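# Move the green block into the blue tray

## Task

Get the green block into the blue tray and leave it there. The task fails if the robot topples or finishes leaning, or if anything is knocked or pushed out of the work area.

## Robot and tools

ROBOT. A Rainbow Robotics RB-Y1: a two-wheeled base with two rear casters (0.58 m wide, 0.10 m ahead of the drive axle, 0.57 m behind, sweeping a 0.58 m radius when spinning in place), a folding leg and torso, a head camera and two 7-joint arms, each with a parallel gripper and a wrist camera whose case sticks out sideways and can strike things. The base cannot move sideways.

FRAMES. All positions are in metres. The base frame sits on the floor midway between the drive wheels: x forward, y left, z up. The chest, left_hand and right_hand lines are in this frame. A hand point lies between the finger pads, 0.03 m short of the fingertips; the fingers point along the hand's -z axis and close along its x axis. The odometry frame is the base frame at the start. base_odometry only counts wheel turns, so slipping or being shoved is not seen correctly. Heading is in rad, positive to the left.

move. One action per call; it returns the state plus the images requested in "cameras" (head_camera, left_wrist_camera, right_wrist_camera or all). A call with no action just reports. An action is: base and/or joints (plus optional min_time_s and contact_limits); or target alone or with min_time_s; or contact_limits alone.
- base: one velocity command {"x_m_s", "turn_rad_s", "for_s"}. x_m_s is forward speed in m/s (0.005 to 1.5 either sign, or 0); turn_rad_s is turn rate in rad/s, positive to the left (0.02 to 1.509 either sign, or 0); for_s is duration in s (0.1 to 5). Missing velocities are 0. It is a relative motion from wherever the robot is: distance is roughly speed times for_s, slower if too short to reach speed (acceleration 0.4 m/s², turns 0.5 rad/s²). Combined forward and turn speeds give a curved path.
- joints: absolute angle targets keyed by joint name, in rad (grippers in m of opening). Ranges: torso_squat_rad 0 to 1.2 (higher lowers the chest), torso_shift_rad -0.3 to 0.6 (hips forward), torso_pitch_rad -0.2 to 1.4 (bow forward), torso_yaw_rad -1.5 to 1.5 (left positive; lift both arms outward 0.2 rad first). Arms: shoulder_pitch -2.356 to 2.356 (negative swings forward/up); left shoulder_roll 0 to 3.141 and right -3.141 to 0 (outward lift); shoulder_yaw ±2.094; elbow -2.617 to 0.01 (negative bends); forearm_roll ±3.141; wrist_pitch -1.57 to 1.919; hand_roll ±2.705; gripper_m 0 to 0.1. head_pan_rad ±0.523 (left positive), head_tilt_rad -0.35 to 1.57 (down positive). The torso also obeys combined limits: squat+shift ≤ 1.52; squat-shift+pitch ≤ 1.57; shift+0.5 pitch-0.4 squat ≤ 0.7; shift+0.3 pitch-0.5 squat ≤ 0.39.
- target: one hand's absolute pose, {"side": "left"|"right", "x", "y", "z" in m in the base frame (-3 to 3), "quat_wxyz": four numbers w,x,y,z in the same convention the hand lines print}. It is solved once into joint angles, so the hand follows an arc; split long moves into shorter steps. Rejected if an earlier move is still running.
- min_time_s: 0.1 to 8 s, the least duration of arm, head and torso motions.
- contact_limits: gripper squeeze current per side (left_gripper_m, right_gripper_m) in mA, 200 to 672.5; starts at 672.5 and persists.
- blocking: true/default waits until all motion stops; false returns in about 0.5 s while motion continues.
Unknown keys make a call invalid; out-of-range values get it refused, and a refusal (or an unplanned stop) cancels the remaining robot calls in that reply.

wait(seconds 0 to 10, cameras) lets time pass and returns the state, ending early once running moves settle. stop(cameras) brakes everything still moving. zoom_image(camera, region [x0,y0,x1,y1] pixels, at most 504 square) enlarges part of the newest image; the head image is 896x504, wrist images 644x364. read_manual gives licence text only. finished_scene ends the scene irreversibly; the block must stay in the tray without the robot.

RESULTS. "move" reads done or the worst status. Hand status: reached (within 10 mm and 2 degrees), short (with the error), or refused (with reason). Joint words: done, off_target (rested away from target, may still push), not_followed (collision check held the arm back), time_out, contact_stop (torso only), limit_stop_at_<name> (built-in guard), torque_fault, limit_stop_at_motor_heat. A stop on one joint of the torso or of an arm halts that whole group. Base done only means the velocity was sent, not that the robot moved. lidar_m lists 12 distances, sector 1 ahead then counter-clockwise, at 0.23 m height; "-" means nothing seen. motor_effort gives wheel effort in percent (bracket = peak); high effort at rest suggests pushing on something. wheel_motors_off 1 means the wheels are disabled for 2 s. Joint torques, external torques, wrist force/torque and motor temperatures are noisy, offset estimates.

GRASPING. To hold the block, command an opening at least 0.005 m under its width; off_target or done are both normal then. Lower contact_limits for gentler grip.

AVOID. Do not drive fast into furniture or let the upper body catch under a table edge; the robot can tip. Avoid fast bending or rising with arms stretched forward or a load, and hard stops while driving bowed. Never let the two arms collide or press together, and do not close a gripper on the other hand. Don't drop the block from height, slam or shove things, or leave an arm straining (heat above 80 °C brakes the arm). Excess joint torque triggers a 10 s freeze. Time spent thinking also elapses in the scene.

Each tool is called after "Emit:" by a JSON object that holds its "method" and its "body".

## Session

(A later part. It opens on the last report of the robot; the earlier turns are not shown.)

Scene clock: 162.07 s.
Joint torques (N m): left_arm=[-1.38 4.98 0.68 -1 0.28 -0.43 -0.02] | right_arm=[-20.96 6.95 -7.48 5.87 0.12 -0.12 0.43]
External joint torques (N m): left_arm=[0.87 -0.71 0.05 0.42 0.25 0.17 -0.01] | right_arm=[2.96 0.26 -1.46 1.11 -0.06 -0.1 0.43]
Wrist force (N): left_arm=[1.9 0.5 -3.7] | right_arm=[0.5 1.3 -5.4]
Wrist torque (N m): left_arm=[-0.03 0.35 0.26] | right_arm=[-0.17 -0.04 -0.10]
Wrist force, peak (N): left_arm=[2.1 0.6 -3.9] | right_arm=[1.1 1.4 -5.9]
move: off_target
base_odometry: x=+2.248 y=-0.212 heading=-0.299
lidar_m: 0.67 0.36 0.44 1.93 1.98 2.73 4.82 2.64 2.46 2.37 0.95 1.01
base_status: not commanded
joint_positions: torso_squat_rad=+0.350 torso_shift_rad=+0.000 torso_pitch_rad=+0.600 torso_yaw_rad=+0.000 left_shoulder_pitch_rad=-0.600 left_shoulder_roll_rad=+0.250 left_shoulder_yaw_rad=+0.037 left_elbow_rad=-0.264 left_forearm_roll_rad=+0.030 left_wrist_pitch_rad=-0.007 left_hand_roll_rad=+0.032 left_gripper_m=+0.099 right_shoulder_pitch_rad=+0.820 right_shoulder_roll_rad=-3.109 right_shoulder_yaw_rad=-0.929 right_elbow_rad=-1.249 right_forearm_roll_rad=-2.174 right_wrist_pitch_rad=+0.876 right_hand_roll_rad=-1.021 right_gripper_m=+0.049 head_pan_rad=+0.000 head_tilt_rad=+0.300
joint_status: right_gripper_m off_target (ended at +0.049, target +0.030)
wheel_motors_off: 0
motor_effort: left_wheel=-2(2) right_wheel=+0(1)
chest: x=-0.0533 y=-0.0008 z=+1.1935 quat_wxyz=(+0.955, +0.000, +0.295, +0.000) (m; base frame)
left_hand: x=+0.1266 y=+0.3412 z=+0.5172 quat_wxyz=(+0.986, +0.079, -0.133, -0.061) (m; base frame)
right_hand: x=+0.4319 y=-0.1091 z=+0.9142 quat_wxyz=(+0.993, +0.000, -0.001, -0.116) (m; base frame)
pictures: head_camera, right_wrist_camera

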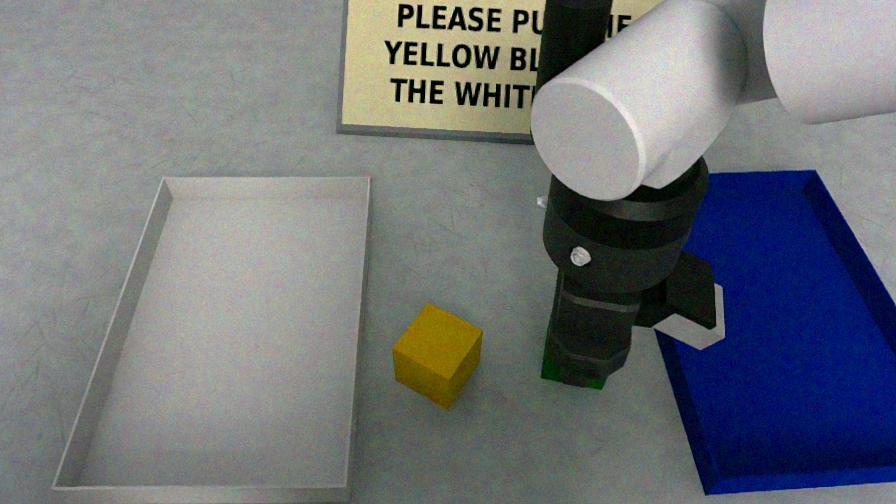

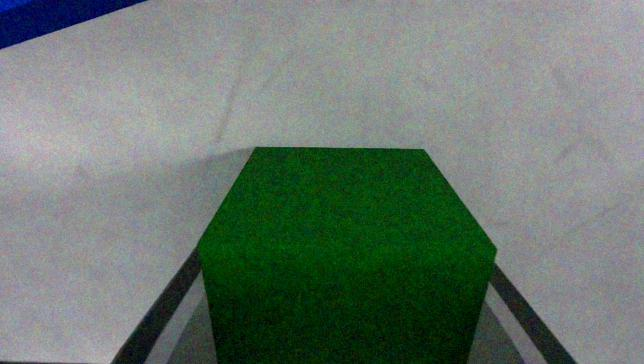

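Emit:
{"method": "move", "body": {"target": {"side": "right", "x": 0.432, "y": -0.109, "z": 1.01, "quat_wxyz": [0.9933, 0, 0, -0.1158]}, "min_time_s": 1.2}}

Emit:
{"method": "move", "body": {"target": {"side": "right", "x": 0.445, "y": -0.265, "z": 1.01, "quat_wxyz": [0.9933, 0, 0, -0.1158]}, "min_time_s": 1.5, "cameras": ["head_camera", "right_wrist_camera"]}}

Scene clock: 168.87 s.
Joint torques (N m): left_arm=[-1.46 4.76 0.13 -0.75 0.18 -0.38 -0.03] | right_arm=[-22.71 6.05 -8.44 4.91 0.11 -0.01 0.12]
External joint torques (N m): left_arm=[0.79 -0.93 -0.5 0.67 0.15 0.22 -0.02] | right_arm=[0.45 0.48 -1.66 -0.41 -0.1 0 0.12]
Wrist force (N): left_arm=[1.8 0.5 -3.7] | right_arm=[1.1 1.3 -6.5]
Wrist torque (N m): left_arm=[-0.03 0.34 0.26] | right_arm=[-0.16 0.10 -0.09]
Wrist force, peak (N): left_arm=[2.2 0.6 -3.8] | right_arm=[0.8 1.1 -7.1]
move: done
base_odometry: x=+2.248 y=-0.212 heading=-0.299
lidar_m: 0.70 0.37 0.46 1.93 1.98 2.73 4.82 2.64 2.45 2.37 0.94 0.99
base_status: not commanded
joint_positions: torso_squat_rad=+0.350 torso_shift_rad=+0.000 torso_pitch_rad=+0.600 torso_yaw_rad=+0.000 left_shoulder_pitch_rad=-0.600 left_shoulder_roll_rad=+0.250 left_shoulder_yaw_rad=+0.037 left_elbow_rad=-0.264 left_forearm_roll_rad=+0.030 left_wrist_pitch_rad=-0.007 left_hand_roll_rad=+0.032 left_gripper_m=+0.099 right_shoulder_pitch_rad=+0.616 right_shoulder_roll_rad=-2.996 right_shoulder_yaw_rad=-0.961 right_elbow_rad=-1.348 right_forearm_roll_rad=-2.225 right_wrist_pitch_rad=+1.048 right_hand_roll_rad=-1.019 right_gripper_m=+0.049 head_pan_rad=+0.000 head_tilt_rad=+0.300
joint_status: all done
wheel_motors_off: 0
motor_effort: left_wheel=+0(2) right_wheel=+0(1)
chest: x=-0.0533 y=-0.0008 z=+1.1935 quat_wxyz=(+0.955, +0.000, +0.295, +0.000) (m; base frame)
left_hand: x=+0.1266 y=+0.3412 z=+0.5172 quat_wxyz=(+0.986, +0.079, -0.133, -0.061) (m; base frame)
right_hand: x=+0.4321 y=-0.1091 z=+1.0099 quat_wxyz=(+0.993, +0.000, +0.000, -0.116) (m; base frame)
right_hand_status: reached (checked arc, planned for 1.2 s): 0 mm and 0.0 deg off.
pictures: none

Scene clock: 170.70 s.
Joint torques (N m): left_arm=[-1.22 4.91 0.35 -0.93 0.2 -0.32 0.04] | right_arm=[-19.32 3.16 -6.54 6.37 0.65 -0.24 0.1]
External joint torques (N m): left_arm=[1.03 -0.78 -0.27 0.49 0.18 0.28 0.05] | right_arm=[1.6 0.27 0.5 1.22 0.43 -0.21 0.1]
Wrist force (N): left_arm=[2.0 0.6 -3.5] | right_arm=[0.6 1.4 -6.4]
Wrist torque (N m): left_arm=[-0.03 0.37 0.27] | right_arm=[-0.12 0.06 -0.08]
Wrist force, peak (N): left_arm=[2.0 0.8 -3.8] | right_arm=[0.5 1.6 -7.2]
move: done
base_odometry: x=+2.248 y=-0.212 heading=-0.299
lidar_m: 0.67 0.36 0.46 1.93 1.98 2.74 4.82 2.65 2.45 2.37 0.95 0.99
base_status: not commanded
joint_positions: torso_squat_rad=+0.350 torso_shift_rad=+0.000 torso_pitch_rad=+0.600 torso_yaw_rad=+0.000 left_shoulder_pitch_rad=-0.600 left_shoulder_roll_rad=+0.250 left_shoulder_yaw_rad=+0.037 left_elbow_rad=-0.264 left_forearm_roll_rad=+0.030 left_wrist_pitch_rad=-0.007 left_hand_roll_rad=+0.032 left_gripper_m=+0.099 right_shoulder_pitch_rad=+0.662 right_shoulder_roll_rad=-2.668 right_shoulder_yaw_rad=-0.882 right_elbow_rad=-1.341 right_forearm_roll_rad=-2.190 right_wrist_pitch_rad=+1.069 right_hand_roll_rad=-0.686 right_gripper_m=+0.049 head_pan_rad=+0.000 head_tilt_rad=+0.300
joint_status: all done
wheel_motors_off: 0
motor_effort: left_wheel=-1(2) right_wheel=+0(1)
chest: x=-0.0533 y=-0.0008 z=+1.1935 quat_wxyz=(+0.955, +0.000, +0.295, +0.000) (m; base frame)
left_hand: x=+0.1266 y=+0.3412 z=+0.5172 quat_wxyz=(+0.986, +0.079, -0.133, -0.061) (m; base frame)
right_hand: x=+0.4450 y=-0.2648 z=+1.0101 quat_wxyz=(+0.993, +0.000, +0.000, -0.116) (m; base frame)
right_hand_status: reached (checked arc, planned for 1.5 s): 0 mm and 0.0 deg off.
pictures: head_camera, right_wrist_camera

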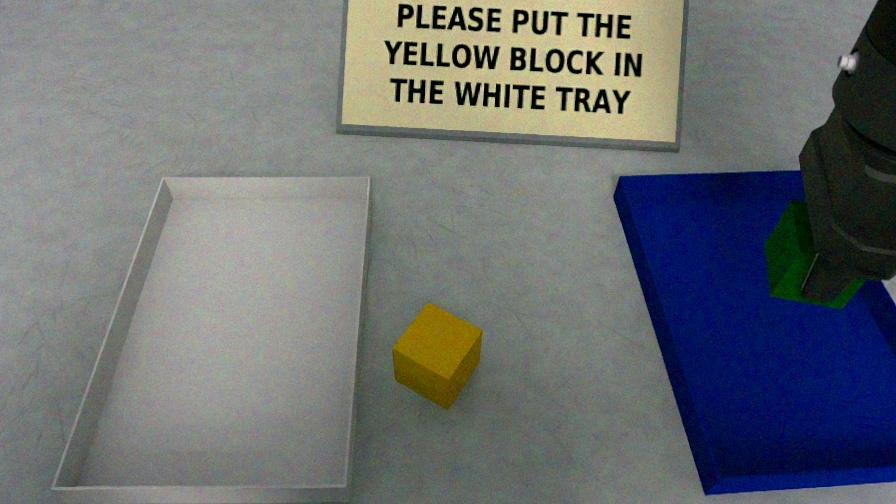

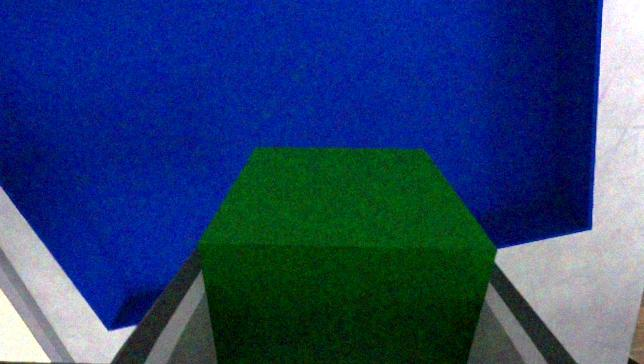

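Emit:
{"method": "move", "body": {"target": {"side": "right", "x": 0.445, "y": -0.265, "z": 0.935, "quat_wxyz": [0.9933, 0, 0, -0.1158]}, "min_time_s": 1.2, "cameras": ["head_camera", "right_wrist_camera"]}}

Scene clock: 175.93 s.
Joint torques (N m): left_arm=[-1.18 4.75 0.39 -0.87 0.29 -0.39 -0.09] | right_arm=[-19.77 4.69 -5.63 6.31 0.59 -0.41 0.42]
External joint torques (N m): left_arm=[1.07 -0.94 -0.24 0.55 0.26 0.21 -0.08] | right_arm=[1.91 -0.59 0.57 1.4 0.4 -0.39 0.42]
Wrist force (N): left_arm=[1.8 0.7 -3.5] | right_arm=[0.6 1.0 -6.0]
Wrist torque (N m): left_arm=[-0.04 0.34 0.27] | right_arm=[-0.11 0.03 -0.10]
Wrist force, peak (N): left_arm=[2.3 0.9 -3.9] | right_arm=[0.2 1.2 -7.2]
move: done
base_odometry: x=+2.248 y=-0.212 heading=-0.299
lidar_m: 0.67 0.37 0.47 1.94 1.98 2.72 4.82 2.65 2.46 2.36 0.95 1.00
base_status: not commanded
joint_positions: torso_squat_rad=+0.350 torso_shift_rad=+0.000 torso_pitch_rad=+0.600 torso_yaw_rad=+0.000 left_shoulder_pitch_rad=-0.600 left_shoulder_roll_rad=+0.250 left_shoulder_yaw_rad=+0.037 left_elbow_rad=-0.264 left_forearm_roll_rad=+0.030 left_wrist_pitch_rad=-0.007 left_hand_roll_rad=+0.032 left_gripper_m=+0.099 right_shoulder_pitch_rad=+0.843 right_shoulder_roll_rad=-2.756 right_shoulder_yaw_rad=-0.880 right_elbow_rad=-1.274 right_forearm_roll_rad=-2.190 right_wrist_pitch_rad=+0.910 right_hand_roll_rad=-0.672 right_gripper_m=+0.049 head_pan_rad=+0.000 head_tilt_rad=+0.300
joint_status: all done
wheel_motors_off: 0
motor_effort: left_wheel=-2(2) right_wheel=+0(1)
chest: x=-0.0533 y=-0.0008 z=+1.1935 quat_wxyz=(+0.955, +0.000, +0.295, +0.000) (m; base frame)
left_hand: x=+0.1266 y=+0.3412 z=+0.5172 quat_wxyz=(+0.986, +0.079, -0.133, -0.061) (m; base frame)
right_hand: x=+0.4450 y=-0.2648 z=+0.9351 quat_wxyz=(+0.993, +0.000, +0.000, -0.116) (m; base frame)
right_hand_status: reached (checked arc, planned for 1.2 s): 0 mm and 0.0 deg off.
pictures: head_camera, right_wrist_camera

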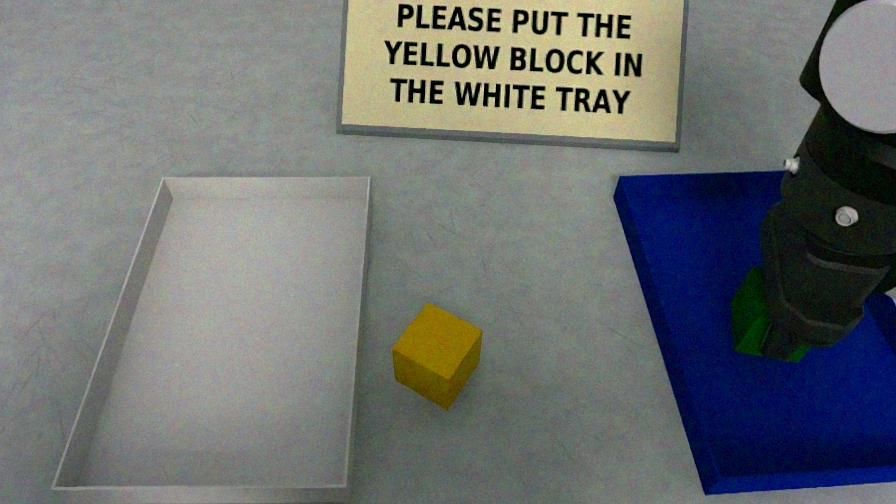

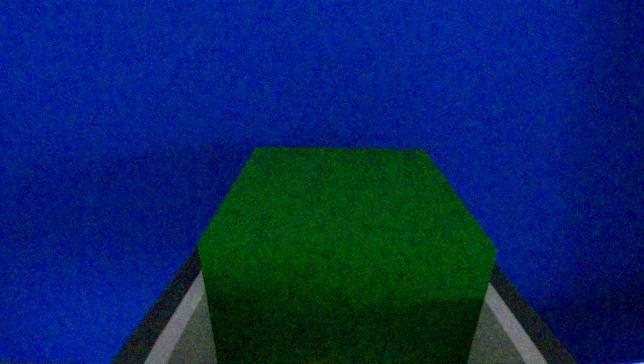

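Emit:
{"method": "move", "body": {"target": {"side": "right", "x": 0.445, "y": -0.265, "z": 0.922, "quat_wxyz": [0.9933, 0, 0, -0.1158]}, "min_time_s": 1}}

Emit:
{"method": "move", "body": {"target": {"side": "right", "x": 0.445, "y": -0.265, "z": 0.917, "quat_wxyz": [0.9933, 0, 0, -0.1158]}, "min_time_s": 1, "cameras": ["right_wrist_camera"]}}

Scene clock: 179.30 s.
Joint torques (N m): left_arm=[-1.54 4.67 0.78 -0.68 0.27 -0.36 -0.04] | right_arm=[-19.85 4.55 -7.75 6.41 0.22 -0.45 0.12]
External joint torques (N m): left_arm=[0.72 -1.02 0.15 0.73 0.24 0.23 -0.03] | right_arm=[1.93 -1.12 -1.72 1.53 0.03 -0.43 0.12]
Wrist force (N): left_arm=[1.9 0.6 -3.7] | right_arm=[0.4 1.1 -6.4]
Wrist torque (N m): left_arm=[-0.02 0.35 0.27] | right_arm=[-0.11 0.00 -0.10]
Wrist force, peak (N): left_arm=[2.1 0.6 -3.9] | right_arm=[0.5 1.6 -7.2]
move: done
base_odometry: x=+2.248 y=-0.212 heading=-0.299
lidar_m: 0.68 0.37 0.47 1.93 1.96 2.73 4.82 2.64 2.45 2.39 0.95 0.99
base_status: not commanded
joint_positions: torso_squat_rad=+0.350 torso_shift_rad=+0.000 torso_pitch_rad=+0.600 torso_yaw_rad=+0.000 left_shoulder_pitch_rad=-0.600 left_shoulder_roll_rad=+0.250 left_shoulder_yaw_rad=+0.037 left_elbow_rad=-0.264 left_forearm_roll_rad=+0.030 left_wrist_pitch_rad=-0.007 left_hand_roll_rad=+0.032 left_gripper_m=+0.099 right_shoulder_pitch_rad=+0.874 right_shoulder_roll_rad=-2.773 right_shoulder_yaw_rad=-0.881 right_elbow_rad=-1.257 right_forearm_roll_rad=-2.191 right_wrist_pitch_rad=+0.886 right_hand_roll_rad=-0.668 right_gripper_m=+0.049 head_pan_rad=+0.000 head_tilt_rad=+0.300
joint_status: all done
wheel_motors_off: 0
motor_effort: left_wheel=-1(2) right_wheel=+0(1)
chest: x=-0.0533 y=-0.0008 z=+1.1935 quat_wxyz=(+0.955, +0.000, +0.295, +0.000) (m; base frame)
left_hand: x=+0.1266 y=+0.3412 z=+0.5172 quat_wxyz=(+0.986, +0.079, -0.133, -0.061) (m; base frame)
right_hand: x=+0.4445 y=-0.2651 z=+0.9225 quat_wxyz=(+0.993, +0.000, +0.000, -0.116) (m; base frame)
right_hand_status: reached (checked arc, planned for 1.0 s): 1 mm and 0.0 deg off.
pictures: none

Scene clock: 180.63 s.
Joint torques (N m): left_arm=[-1.47 4.97 0.23 -0.82 0.14 -0.45 -0.09] | right_arm=[-19.65 4.49 -7.07 6.29 -0.07 -0.19 0.07]
External joint torques (N m): left_arm=[0.78 -0.72 -0.39 0.6 0.11 0.14 -0.07] | right_arm=[2.2 -1.36 -1.12 1.42 -0.26 -0.17 0.07]
Wrist force (N): left_arm=[2.0 0.9 -3.9] | right_arm=[0.7 1.1 -6.3]
Wrist torque (N m): left_arm=[-0.09 0.36 0.26] | right_arm=[-0.11 0.02 -0.07]
Wrist force, peak (N): left_arm=[2.0 0.9 -4.0] | right_arm=[0.7 0.9 -7.1]
move: done
base_odometry: x=+2.248 y=-0.212 heading=-0.299
lidar_m: 0.68 0.38 0.46 1.94 1.97 2.73 4.82 2.67 2.44 2.38 0.95 1.00
base_status: not commanded
joint_positions: torso_squat_rad=+0.350 torso_shift_rad=+0.000 torso_pitch_rad=+0.600 torso_yaw_rad=+0.000 left_shoulder_pitch_rad=-0.600 left_shoulder_roll_rad=+0.250 left_shoulder_yaw_rad=+0.037 left_elbow_rad=-0.264 left_forearm_roll_rad=+0.030 left_wrist_pitch_rad=-0.007 left_hand_roll_rad=+0.032 left_gripper_m=+0.099 right_shoulder_pitch_rad=+0.889 right_shoulder_roll_rad=-2.782 right_shoulder_yaw_rad=-0.882 right_elbow_rad=-1.244 right_forearm_roll_rad=-2.194 right_wrist_pitch_rad=+0.879 right_hand_roll_rad=-0.663 right_gripper_m=+0.049 head_pan_rad=+0.000 head_tilt_rad=+0.300
joint_status: all done
wheel_motors_off: 0
motor_effort: left_wheel=-1(2) right_wheel=+0(1)
chest: x=-0.0533 y=-0.0008 z=+1.1935 quat_wxyz=(+0.955, +0.000, +0.295, +0.000) (m; base frame)
left_hand: x=+0.1266 y=+0.3412 z=+0.5172 quat_wxyz=(+0.986, +0.079, -0.133, -0.061) (m; base frame)
right_hand: x=+0.4449 y=-0.2651 z=+0.9172 quat_wxyz=(+0.993, +0.000, +0.000, -0.116) (m; base frame)
right_hand_status: reached (checked arc, planned for 1.0 s): 0 mm and 0.0 deg off.
pictures: right_wrist_camera

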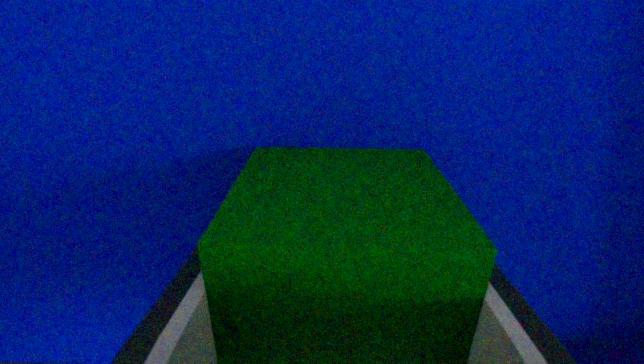

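Emit:
{"method": "move", "body": {"target": {"side": "right", "x": 0.445, "y": -0.265, "z": 0.915, "quat_wxyz": [0.9933, 0, 0, -0.1158]}, "min_time_s": 0.8}}

Emit:
{"method": "move", "body": {"target": {"side": "right", "x": 0.445, "y": -0.265, "z": 0.913, "quat_wxyz": [0.9933, 0, 0, -0.1158]}, "min_time_s": 0.8}}

Scene clock: 185.20 s.
Joint torques (N m): left_arm=[-1.3 4.86 0.4 -0.81 0.17 -0.48 -0.05] | right_arm=[-16.49 4.42 -6.67 5.86 0.18 -0.56 0.35]
External joint torques (N m): left_arm=[0.96 -0.82 -0.22 0.61 0.15 0.11 -0.04] | right_arm=[5.38 -1.49 -0.76 0.98 0 -0.53 0.35]
Wrist force (N): left_arm=[2.1 0.7 -3.7] | right_arm=[-0.3 0.2 0.3]
Wrist torque (N m): left_arm=[-0.04 0.37 0.26] | right_arm=[-0.14 -0.11 -0.10]
Wrist force, peak (N): left_arm=[2.0 0.9 -3.9] | right_arm=[0.6 1.5 -7.4]
move: done
base_odometry: x=+2.248 y=-0.212 heading=-0.299
lidar_m: 0.69 0.36 0.48 1.93 1.97 2.74 4.82 2.66 2.45 2.36 0.95 1.00
base_status: not commanded
joint_positions: torso_squat_rad=+0.350 torso_shift_rad=+0.000 torso_pitch_rad=+0.600 torso_yaw_rad=+0.000 left_shoulder_pitch_rad=-0.600 left_shoulder_roll_rad=+0.250 left_shoulder_yaw_rad=+0.037 left_elbow_rad=-0.264 left_forearm_roll_rad=+0.030 left_wrist_pitch_rad=-0.007 left_hand_roll_rad=+0.032 left_gripper_m=+0.099 right_shoulder_pitch_rad=+0.895 right_shoulder_roll_rad=-2.785 right_shoulder_yaw_rad=-0.883 right_elbow_rad=-1.239 right_forearm_roll_rad=-2.195 right_wrist_pitch_rad=+0.876 right_hand_roll_rad=-0.661 right_gripper_m=+0.049 head_pan_rad=+0.000 head_tilt_rad=+0.300
joint_status: all done
wheel_motors_off: 0
motor_effort: left_wheel=-1(2) right_wheel=+1(1)
chest: x=-0.0534 y=-0.0008 z=+1.1935 quat_wxyz=(+0.955, +0.000, +0.295, +0.000) (m; base frame)
left_hand: x=+0.1266 y=+0.3412 z=+0.5172 quat_wxyz=(+0.986, +0.079, -0.133, -0.061) (m; base frame)
right_hand: x=+0.4453 y=-0.2650 z=+0.9155 quat_wxyz=(+0.993, +0.000, -0.001, -0.116) (m; base frame)
right_hand_status: reached (checked arc, planned for 0.8 s): 1 mm and 0.1 deg off.
pictures: none

Scene clock: 186.33 s.
Joint torques (N m): left_arm=[-1.64 4.78 0.58 -0.85 0.19 -0.36 -0.15] | right_arm=[-12.31 2.98 -5.09 4.47 0.17 -1.18 0.32]
External joint torques (N m): left_arm=[0.64 -0.91 -0.04 0.57 0.16 0.24 -0.13] | right_arm=[9.6 -3 0.81 -0.42 -0.02 -1.15 0.32]
Wrist force (N): left_arm=[2.1 0.7 -3.6] | right_arm=[-3.3 -0.9 16.0]
Wrist torque (N m): left_arm=[-0.04 0.36 0.26] | right_arm=[-0.18 -0.25 -0.12]
Wrist force, peak (N): left_arm=[2.0 0.7 -3.8] | right_arm=[-3.4 -1.3 17.1]
move: done
base_odometry: x=+2.248 y=-0.212 heading=-0.299
lidar_m: 0.70 0.37 0.46 1.94 1.97 2.71 4.83 2.66 2.45 2.38 0.95 0.99
base_status: not commanded
joint_positions: torso_squat_rad=+0.350 torso_shift_rad=+0.000 torso_pitch_rad=+0.599 torso_yaw_rad=+0.000 left_shoulder_pitch_rad=-0.600 left_shoulder_roll_rad=+0.250 left_shoulder_yaw_rad=+0.037 left_elbow_rad=-0.264 left_forearm_roll_rad=+0.030 left_wrist_pitch_rad=-0.007 left_hand_roll_rad=+0.032 left_gripper_m=+0.099 right_shoulder_pitch_rad=+0.899 right_shoulder_roll_rad=-2.788 right_shoulder_yaw_rad=-0.884 right_elbow_rad=-1.235 right_forearm_roll_rad=-2.196 right_wrist_pitch_rad=+0.873 right_hand_roll_rad=-0.660 right_gripper_m=+0.049 head_pan_rad=+0.000 head_tilt_rad=+0.300
joint_status: all done
wheel_motors_off: 0
motor_effort: left_wheel=+0(2) right_wheel=+0(1)
chest: x=-0.0537 y=-0.0007 z=+1.1936 quat_wxyz=(+0.955, +0.000, +0.295, +0.000) (m; base frame)
left_hand: x=+0.1267 y=+0.3412 z=+0.5174 quat_wxyz=(+0.986, +0.079, -0.134, -0.061) (m; base frame)
right_hand: x=+0.4457 y=-0.2649 z=+0.9146 quat_wxyz=(+0.993, +0.000, -0.002, -0.116) (m; base frame)
right_hand_status: reached (checked arc, planned for 0.8 s): 2 mm and 0.2 deg off.
pictures: none

Emit:
{"method": "move", "body": {"target": {"side": "right", "x": 0.445, "y": -0.265, "z": 0.9148, "quat_wxyz": [0.9933, 0, 0, -0.1158]}, "min_time_s": 0.5}}

Emit:
{"method": "move", "body": {"joints": {"right_gripper_m": 0.09}, "cameras": ["right_wrist_camera"]}}

Emit:
{"method": "move", "body": {"target": {"side": "right", "x": 0.445, "y": -0.265, "z": 1.02, "quat_wxyz": [0.9933, 0, 0, -0.1158]}, "min_time_s": 1.5, "cameras": ["head_camera", "right_wrist_camera"]}}

Scene clock: 190.10 s.
Joint torques (N m): left_arm=[-1.17 5.15 0.75 -0.77 0.33 -0.37 -0.03] | right_arm=[-17.01 4.74 -5.71 4.84 0.43 -0.77 0.08]
External joint torques (N m): left_arm=[1.11 -0.54 0.13 0.65 0.31 0.23 -0.02] | right_arm=[4.9 -1.22 0.2 -0.06 0.24 -0.74 0.08]
Wrist force (N): left_arm=[2.0 0.8 -3.5] | right_arm=[-2.1 -0.6 8.4]
Wrist torque (N m): left_arm=[-0.06 0.38 0.27] | right_arm=[-0.18 -0.18 -0.10]
Wrist force, peak (N): left_arm=[2.1 0.6 -4.0] | right_arm=[-3.2 -1.3 16.8]
move: done
base_odometry: x=+2.248 y=-0.212 heading=-0.299
lidar_m: 0.69 0.37 0.46 1.93 1.95 2.74 4.83 2.65 2.45 2.38 0.92 0.99
base_status: not commanded
joint_positions: torso_squat_rad=+0.350 torso_shift_rad=+0.000 torso_pitch_rad=+0.599 torso_yaw_rad=+0.000 left_shoulder_pitch_rad=-0.600 left_shoulder_roll_rad=+0.250 left_shoulder_yaw_rad=+0.037 left_elbow_rad=-0.264 left_forearm_roll_rad=+0.030 left_wrist_pitch_rad=-0.007 left_hand_roll_rad=+0.032 left_gripper_m=+0.099 right_shoulder_pitch_rad=+0.898 right_shoulder_roll_rad=-2.788 right_shoulder_yaw_rad=-0.885 right_elbow_rad=-1.235 right_forearm_roll_rad=-2.196 right_wrist_pitch_rad=+0.873 right_hand_roll_rad=-0.660 right_gripper_m=+0.049 head_pan_rad=+0.000 head_tilt_rad=+0.300
joint_status: all done
wheel_motors_off: 0
motor_effort: left_wheel=-2(2) right_wheel=+1(1)
chest: x=-0.0537 y=-0.0007 z=+1.1936 quat_wxyz=(+0.955, +0.000, +0.295, +0.000) (m; base frame)
left_hand: x=+0.1267 y=+0.3412 z=+0.5174 quat_wxyz=(+0.986, +0.079, -0.134, -0.061) (m; base frame)
right_hand: x=+0.4462 y=-0.2648 z=+0.9151 quat_wxyz=(+0.993, +0.001, -0.002, -0.116) (m; base frame)
right_hand_status: reached (checked arc, planned for 0.5 s): 1 mm and 0.3 deg off.
pictures: none

Scene clock: 191.07 s.
Joint torques (N m): left_arm=[-1.34 4.71 0.58 -0.78 0.24 -0.43 -0.04] | right_arm=[-19.4 5.29 -5.17 4.79 0.15 -0.36 0.2]
External joint torques (N m): left_arm=[0.92 -0.97 -0.04 0.64 0.22 0.17 -0.03] | right_arm=[2.5 -0.67 0.74 -0.09 -0.04 -0.33 0.2]
Wrist force (N): left_arm=[1.9 0.7 -3.4] | right_arm=[0.9 0.8 -5.8]
Wrist torque (N m): left_arm=[-0.05 0.34 0.27] | right_arm=[-0.08 0.06 -0.07]
Wrist force, peak (N): left_arm=[2.0 0.7 -3.9] | right_arm=[-1.8 -1.0 7.8]
move: done
base_odometry: x=+2.248 y=-0.212 heading=-0.299
lidar_m: 0.69 0.36 0.45 1.94 1.97 2.74 4.84 2.64 2.46 2.37 0.95 1.00
base_status: not commanded
joint_positions: torso_squat_rad=+0.350 torso_shift_rad=+0.000 torso_pitch_rad=+0.600 torso_yaw_rad=+0.000 left_shoulder_pitch_rad=-0.600 left_shoulder_roll_rad=+0.250 left_shoulder_yaw_rad=+0.037 left_elbow_rad=-0.264 left_forearm_roll_rad=+0.030 left_wrist_pitch_rad=-0.007 left_hand_roll_rad=+0.032 left_gripper_m=+0.099 right_shoulder_pitch_rad=+0.899 right_shoulder_roll_rad=-2.788 right_shoulder_yaw_rad=-0.885 right_elbow_rad=-1.235 right_forearm_roll_rad=-2.196 right_wrist_pitch_rad=+0.873 right_hand_roll_rad=-0.660 right_gripper_m=+0.090 head_pan_rad=+0.000 head_tilt_rad=+0.300
joint_status: all done
wheel_motors_off: 0
motor_effort: left_wheel=-1(1) right_wheel=+0(1)
chest: x=-0.0534 y=-0.0007 z=+1.1935 quat_wxyz=(+0.955, +0.000, +0.295, +0.000) (m; base frame)
left_hand: x=+0.1266 y=+0.3412 z=+0.5172 quat_wxyz=(+0.986, +0.079, -0.133, -0.061) (m; base frame)
right_hand: x=+0.4461 y=-0.2648 z=+0.9145 quat_wxyz=(+0.993, +0.001, -0.002, -0.116) (m; base frame)
pictures: right_wrist_camera

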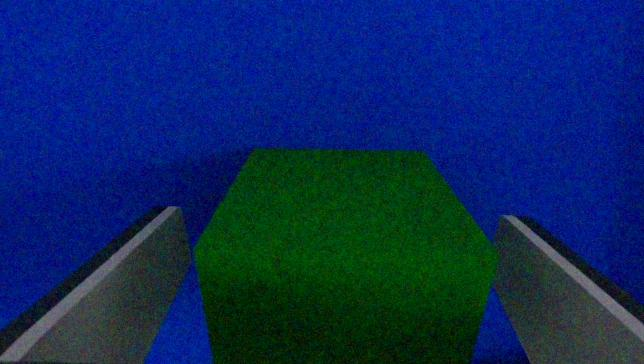

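Scene clock: 192.90 s.
Joint torques (N m): left_arm=[-1.46 4.86 0.19 -0.82 0.18 -0.29 -0.01] | right_arm=[-20.8 4.06 -8.06 4.4 0.72 -0.4 -0.26]
External joint torques (N m): left_arm=[0.8 -0.83 -0.43 0.6 0.16 0.31 0] | right_arm=[0.04 1.42 -0.93 -0.78 0.5 -0.38 -0.26]
Wrist force (N): left_arm=[2.0 0.6 -3.7] | right_arm=[0.8 1.3 -5.9]
Wrist torque (N m): left_arm=[-0.04 0.37 0.26] | right_arm=[-0.14 0.08 0.13]
Wrist force, peak (N): left_arm=[2.2 0.8 -3.8] | right_arm=[0.8 0.9 -6.3]
move: done
base_odometry: x=+2.248 y=-0.212 heading=-0.299
lidar_m: 0.67 0.37 0.46 1.95 1.97 2.71 4.82 2.66 2.43 2.37 0.95 1.00
base_status: not commanded
joint_positions: torso_squat_rad=+0.350 torso_shift_rad=+0.000 torso_pitch_rad=+0.600 torso_yaw_rad=+0.000 left_shoulder_pitch_rad=-0.600 left_shoulder_roll_rad=+0.250 left_shoulder_yaw_rad=+0.037 left_elbow_rad=-0.264 left_forearm_roll_rad=+0.030 left_wrist_pitch_rad=-0.007 left_hand_roll_rad=+0.032 left_gripper_m=+0.099 right_shoulder_pitch_rad=+0.644 right_shoulder_roll_rad=-2.659 right_shoulder_yaw_rad=-0.888 right_elbow_rad=-1.341 right_forearm_roll_rad=-2.191 right_wrist_pitch_rad=+1.095 right_hand_roll_rad=-0.685 right_gripper_m=+0.090 head_pan_rad=+0.000 head_tilt_rad=+0.300
joint_status: all done
wheel_motors_off: 0
motor_effort: left_wheel=-1(2) right_wheel=+0(1)
chest: x=-0.0534 y=-0.0007 z=+1.1935 quat_wxyz=(+0.955, +0.000, +0.295, +0.000) (m; base frame)
left_hand: x=+0.1266 y=+0.3412 z=+0.5172 quat_wxyz=(+0.986, +0.079, -0.133, -0.061) (m; base frame)
right_hand: x=+0.4451 y=-0.2651 z=+1.0198 quat_wxyz=(+0.993, +0.000, +0.000, -0.116) (m; base frame)
right_hand_status: reached (checked arc, planned for 1.5 s): 0 mm and 0.0 deg off.
pictures: head_camera, right_wrist_camera

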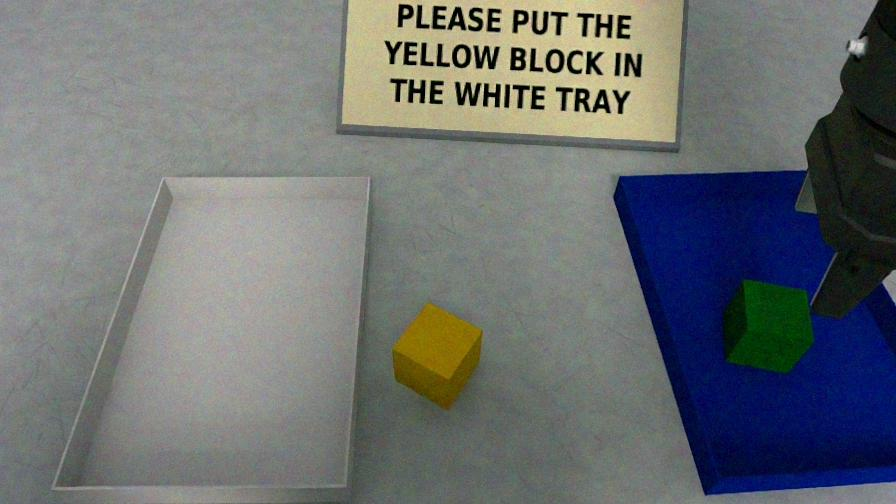

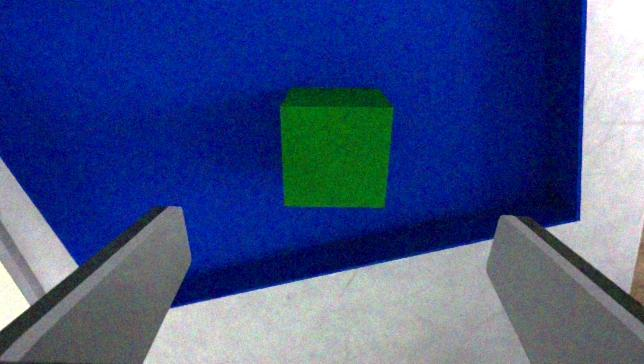

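Emit:
{"method": "finished_scene", "body": {}}

The scene is finished: the task was done.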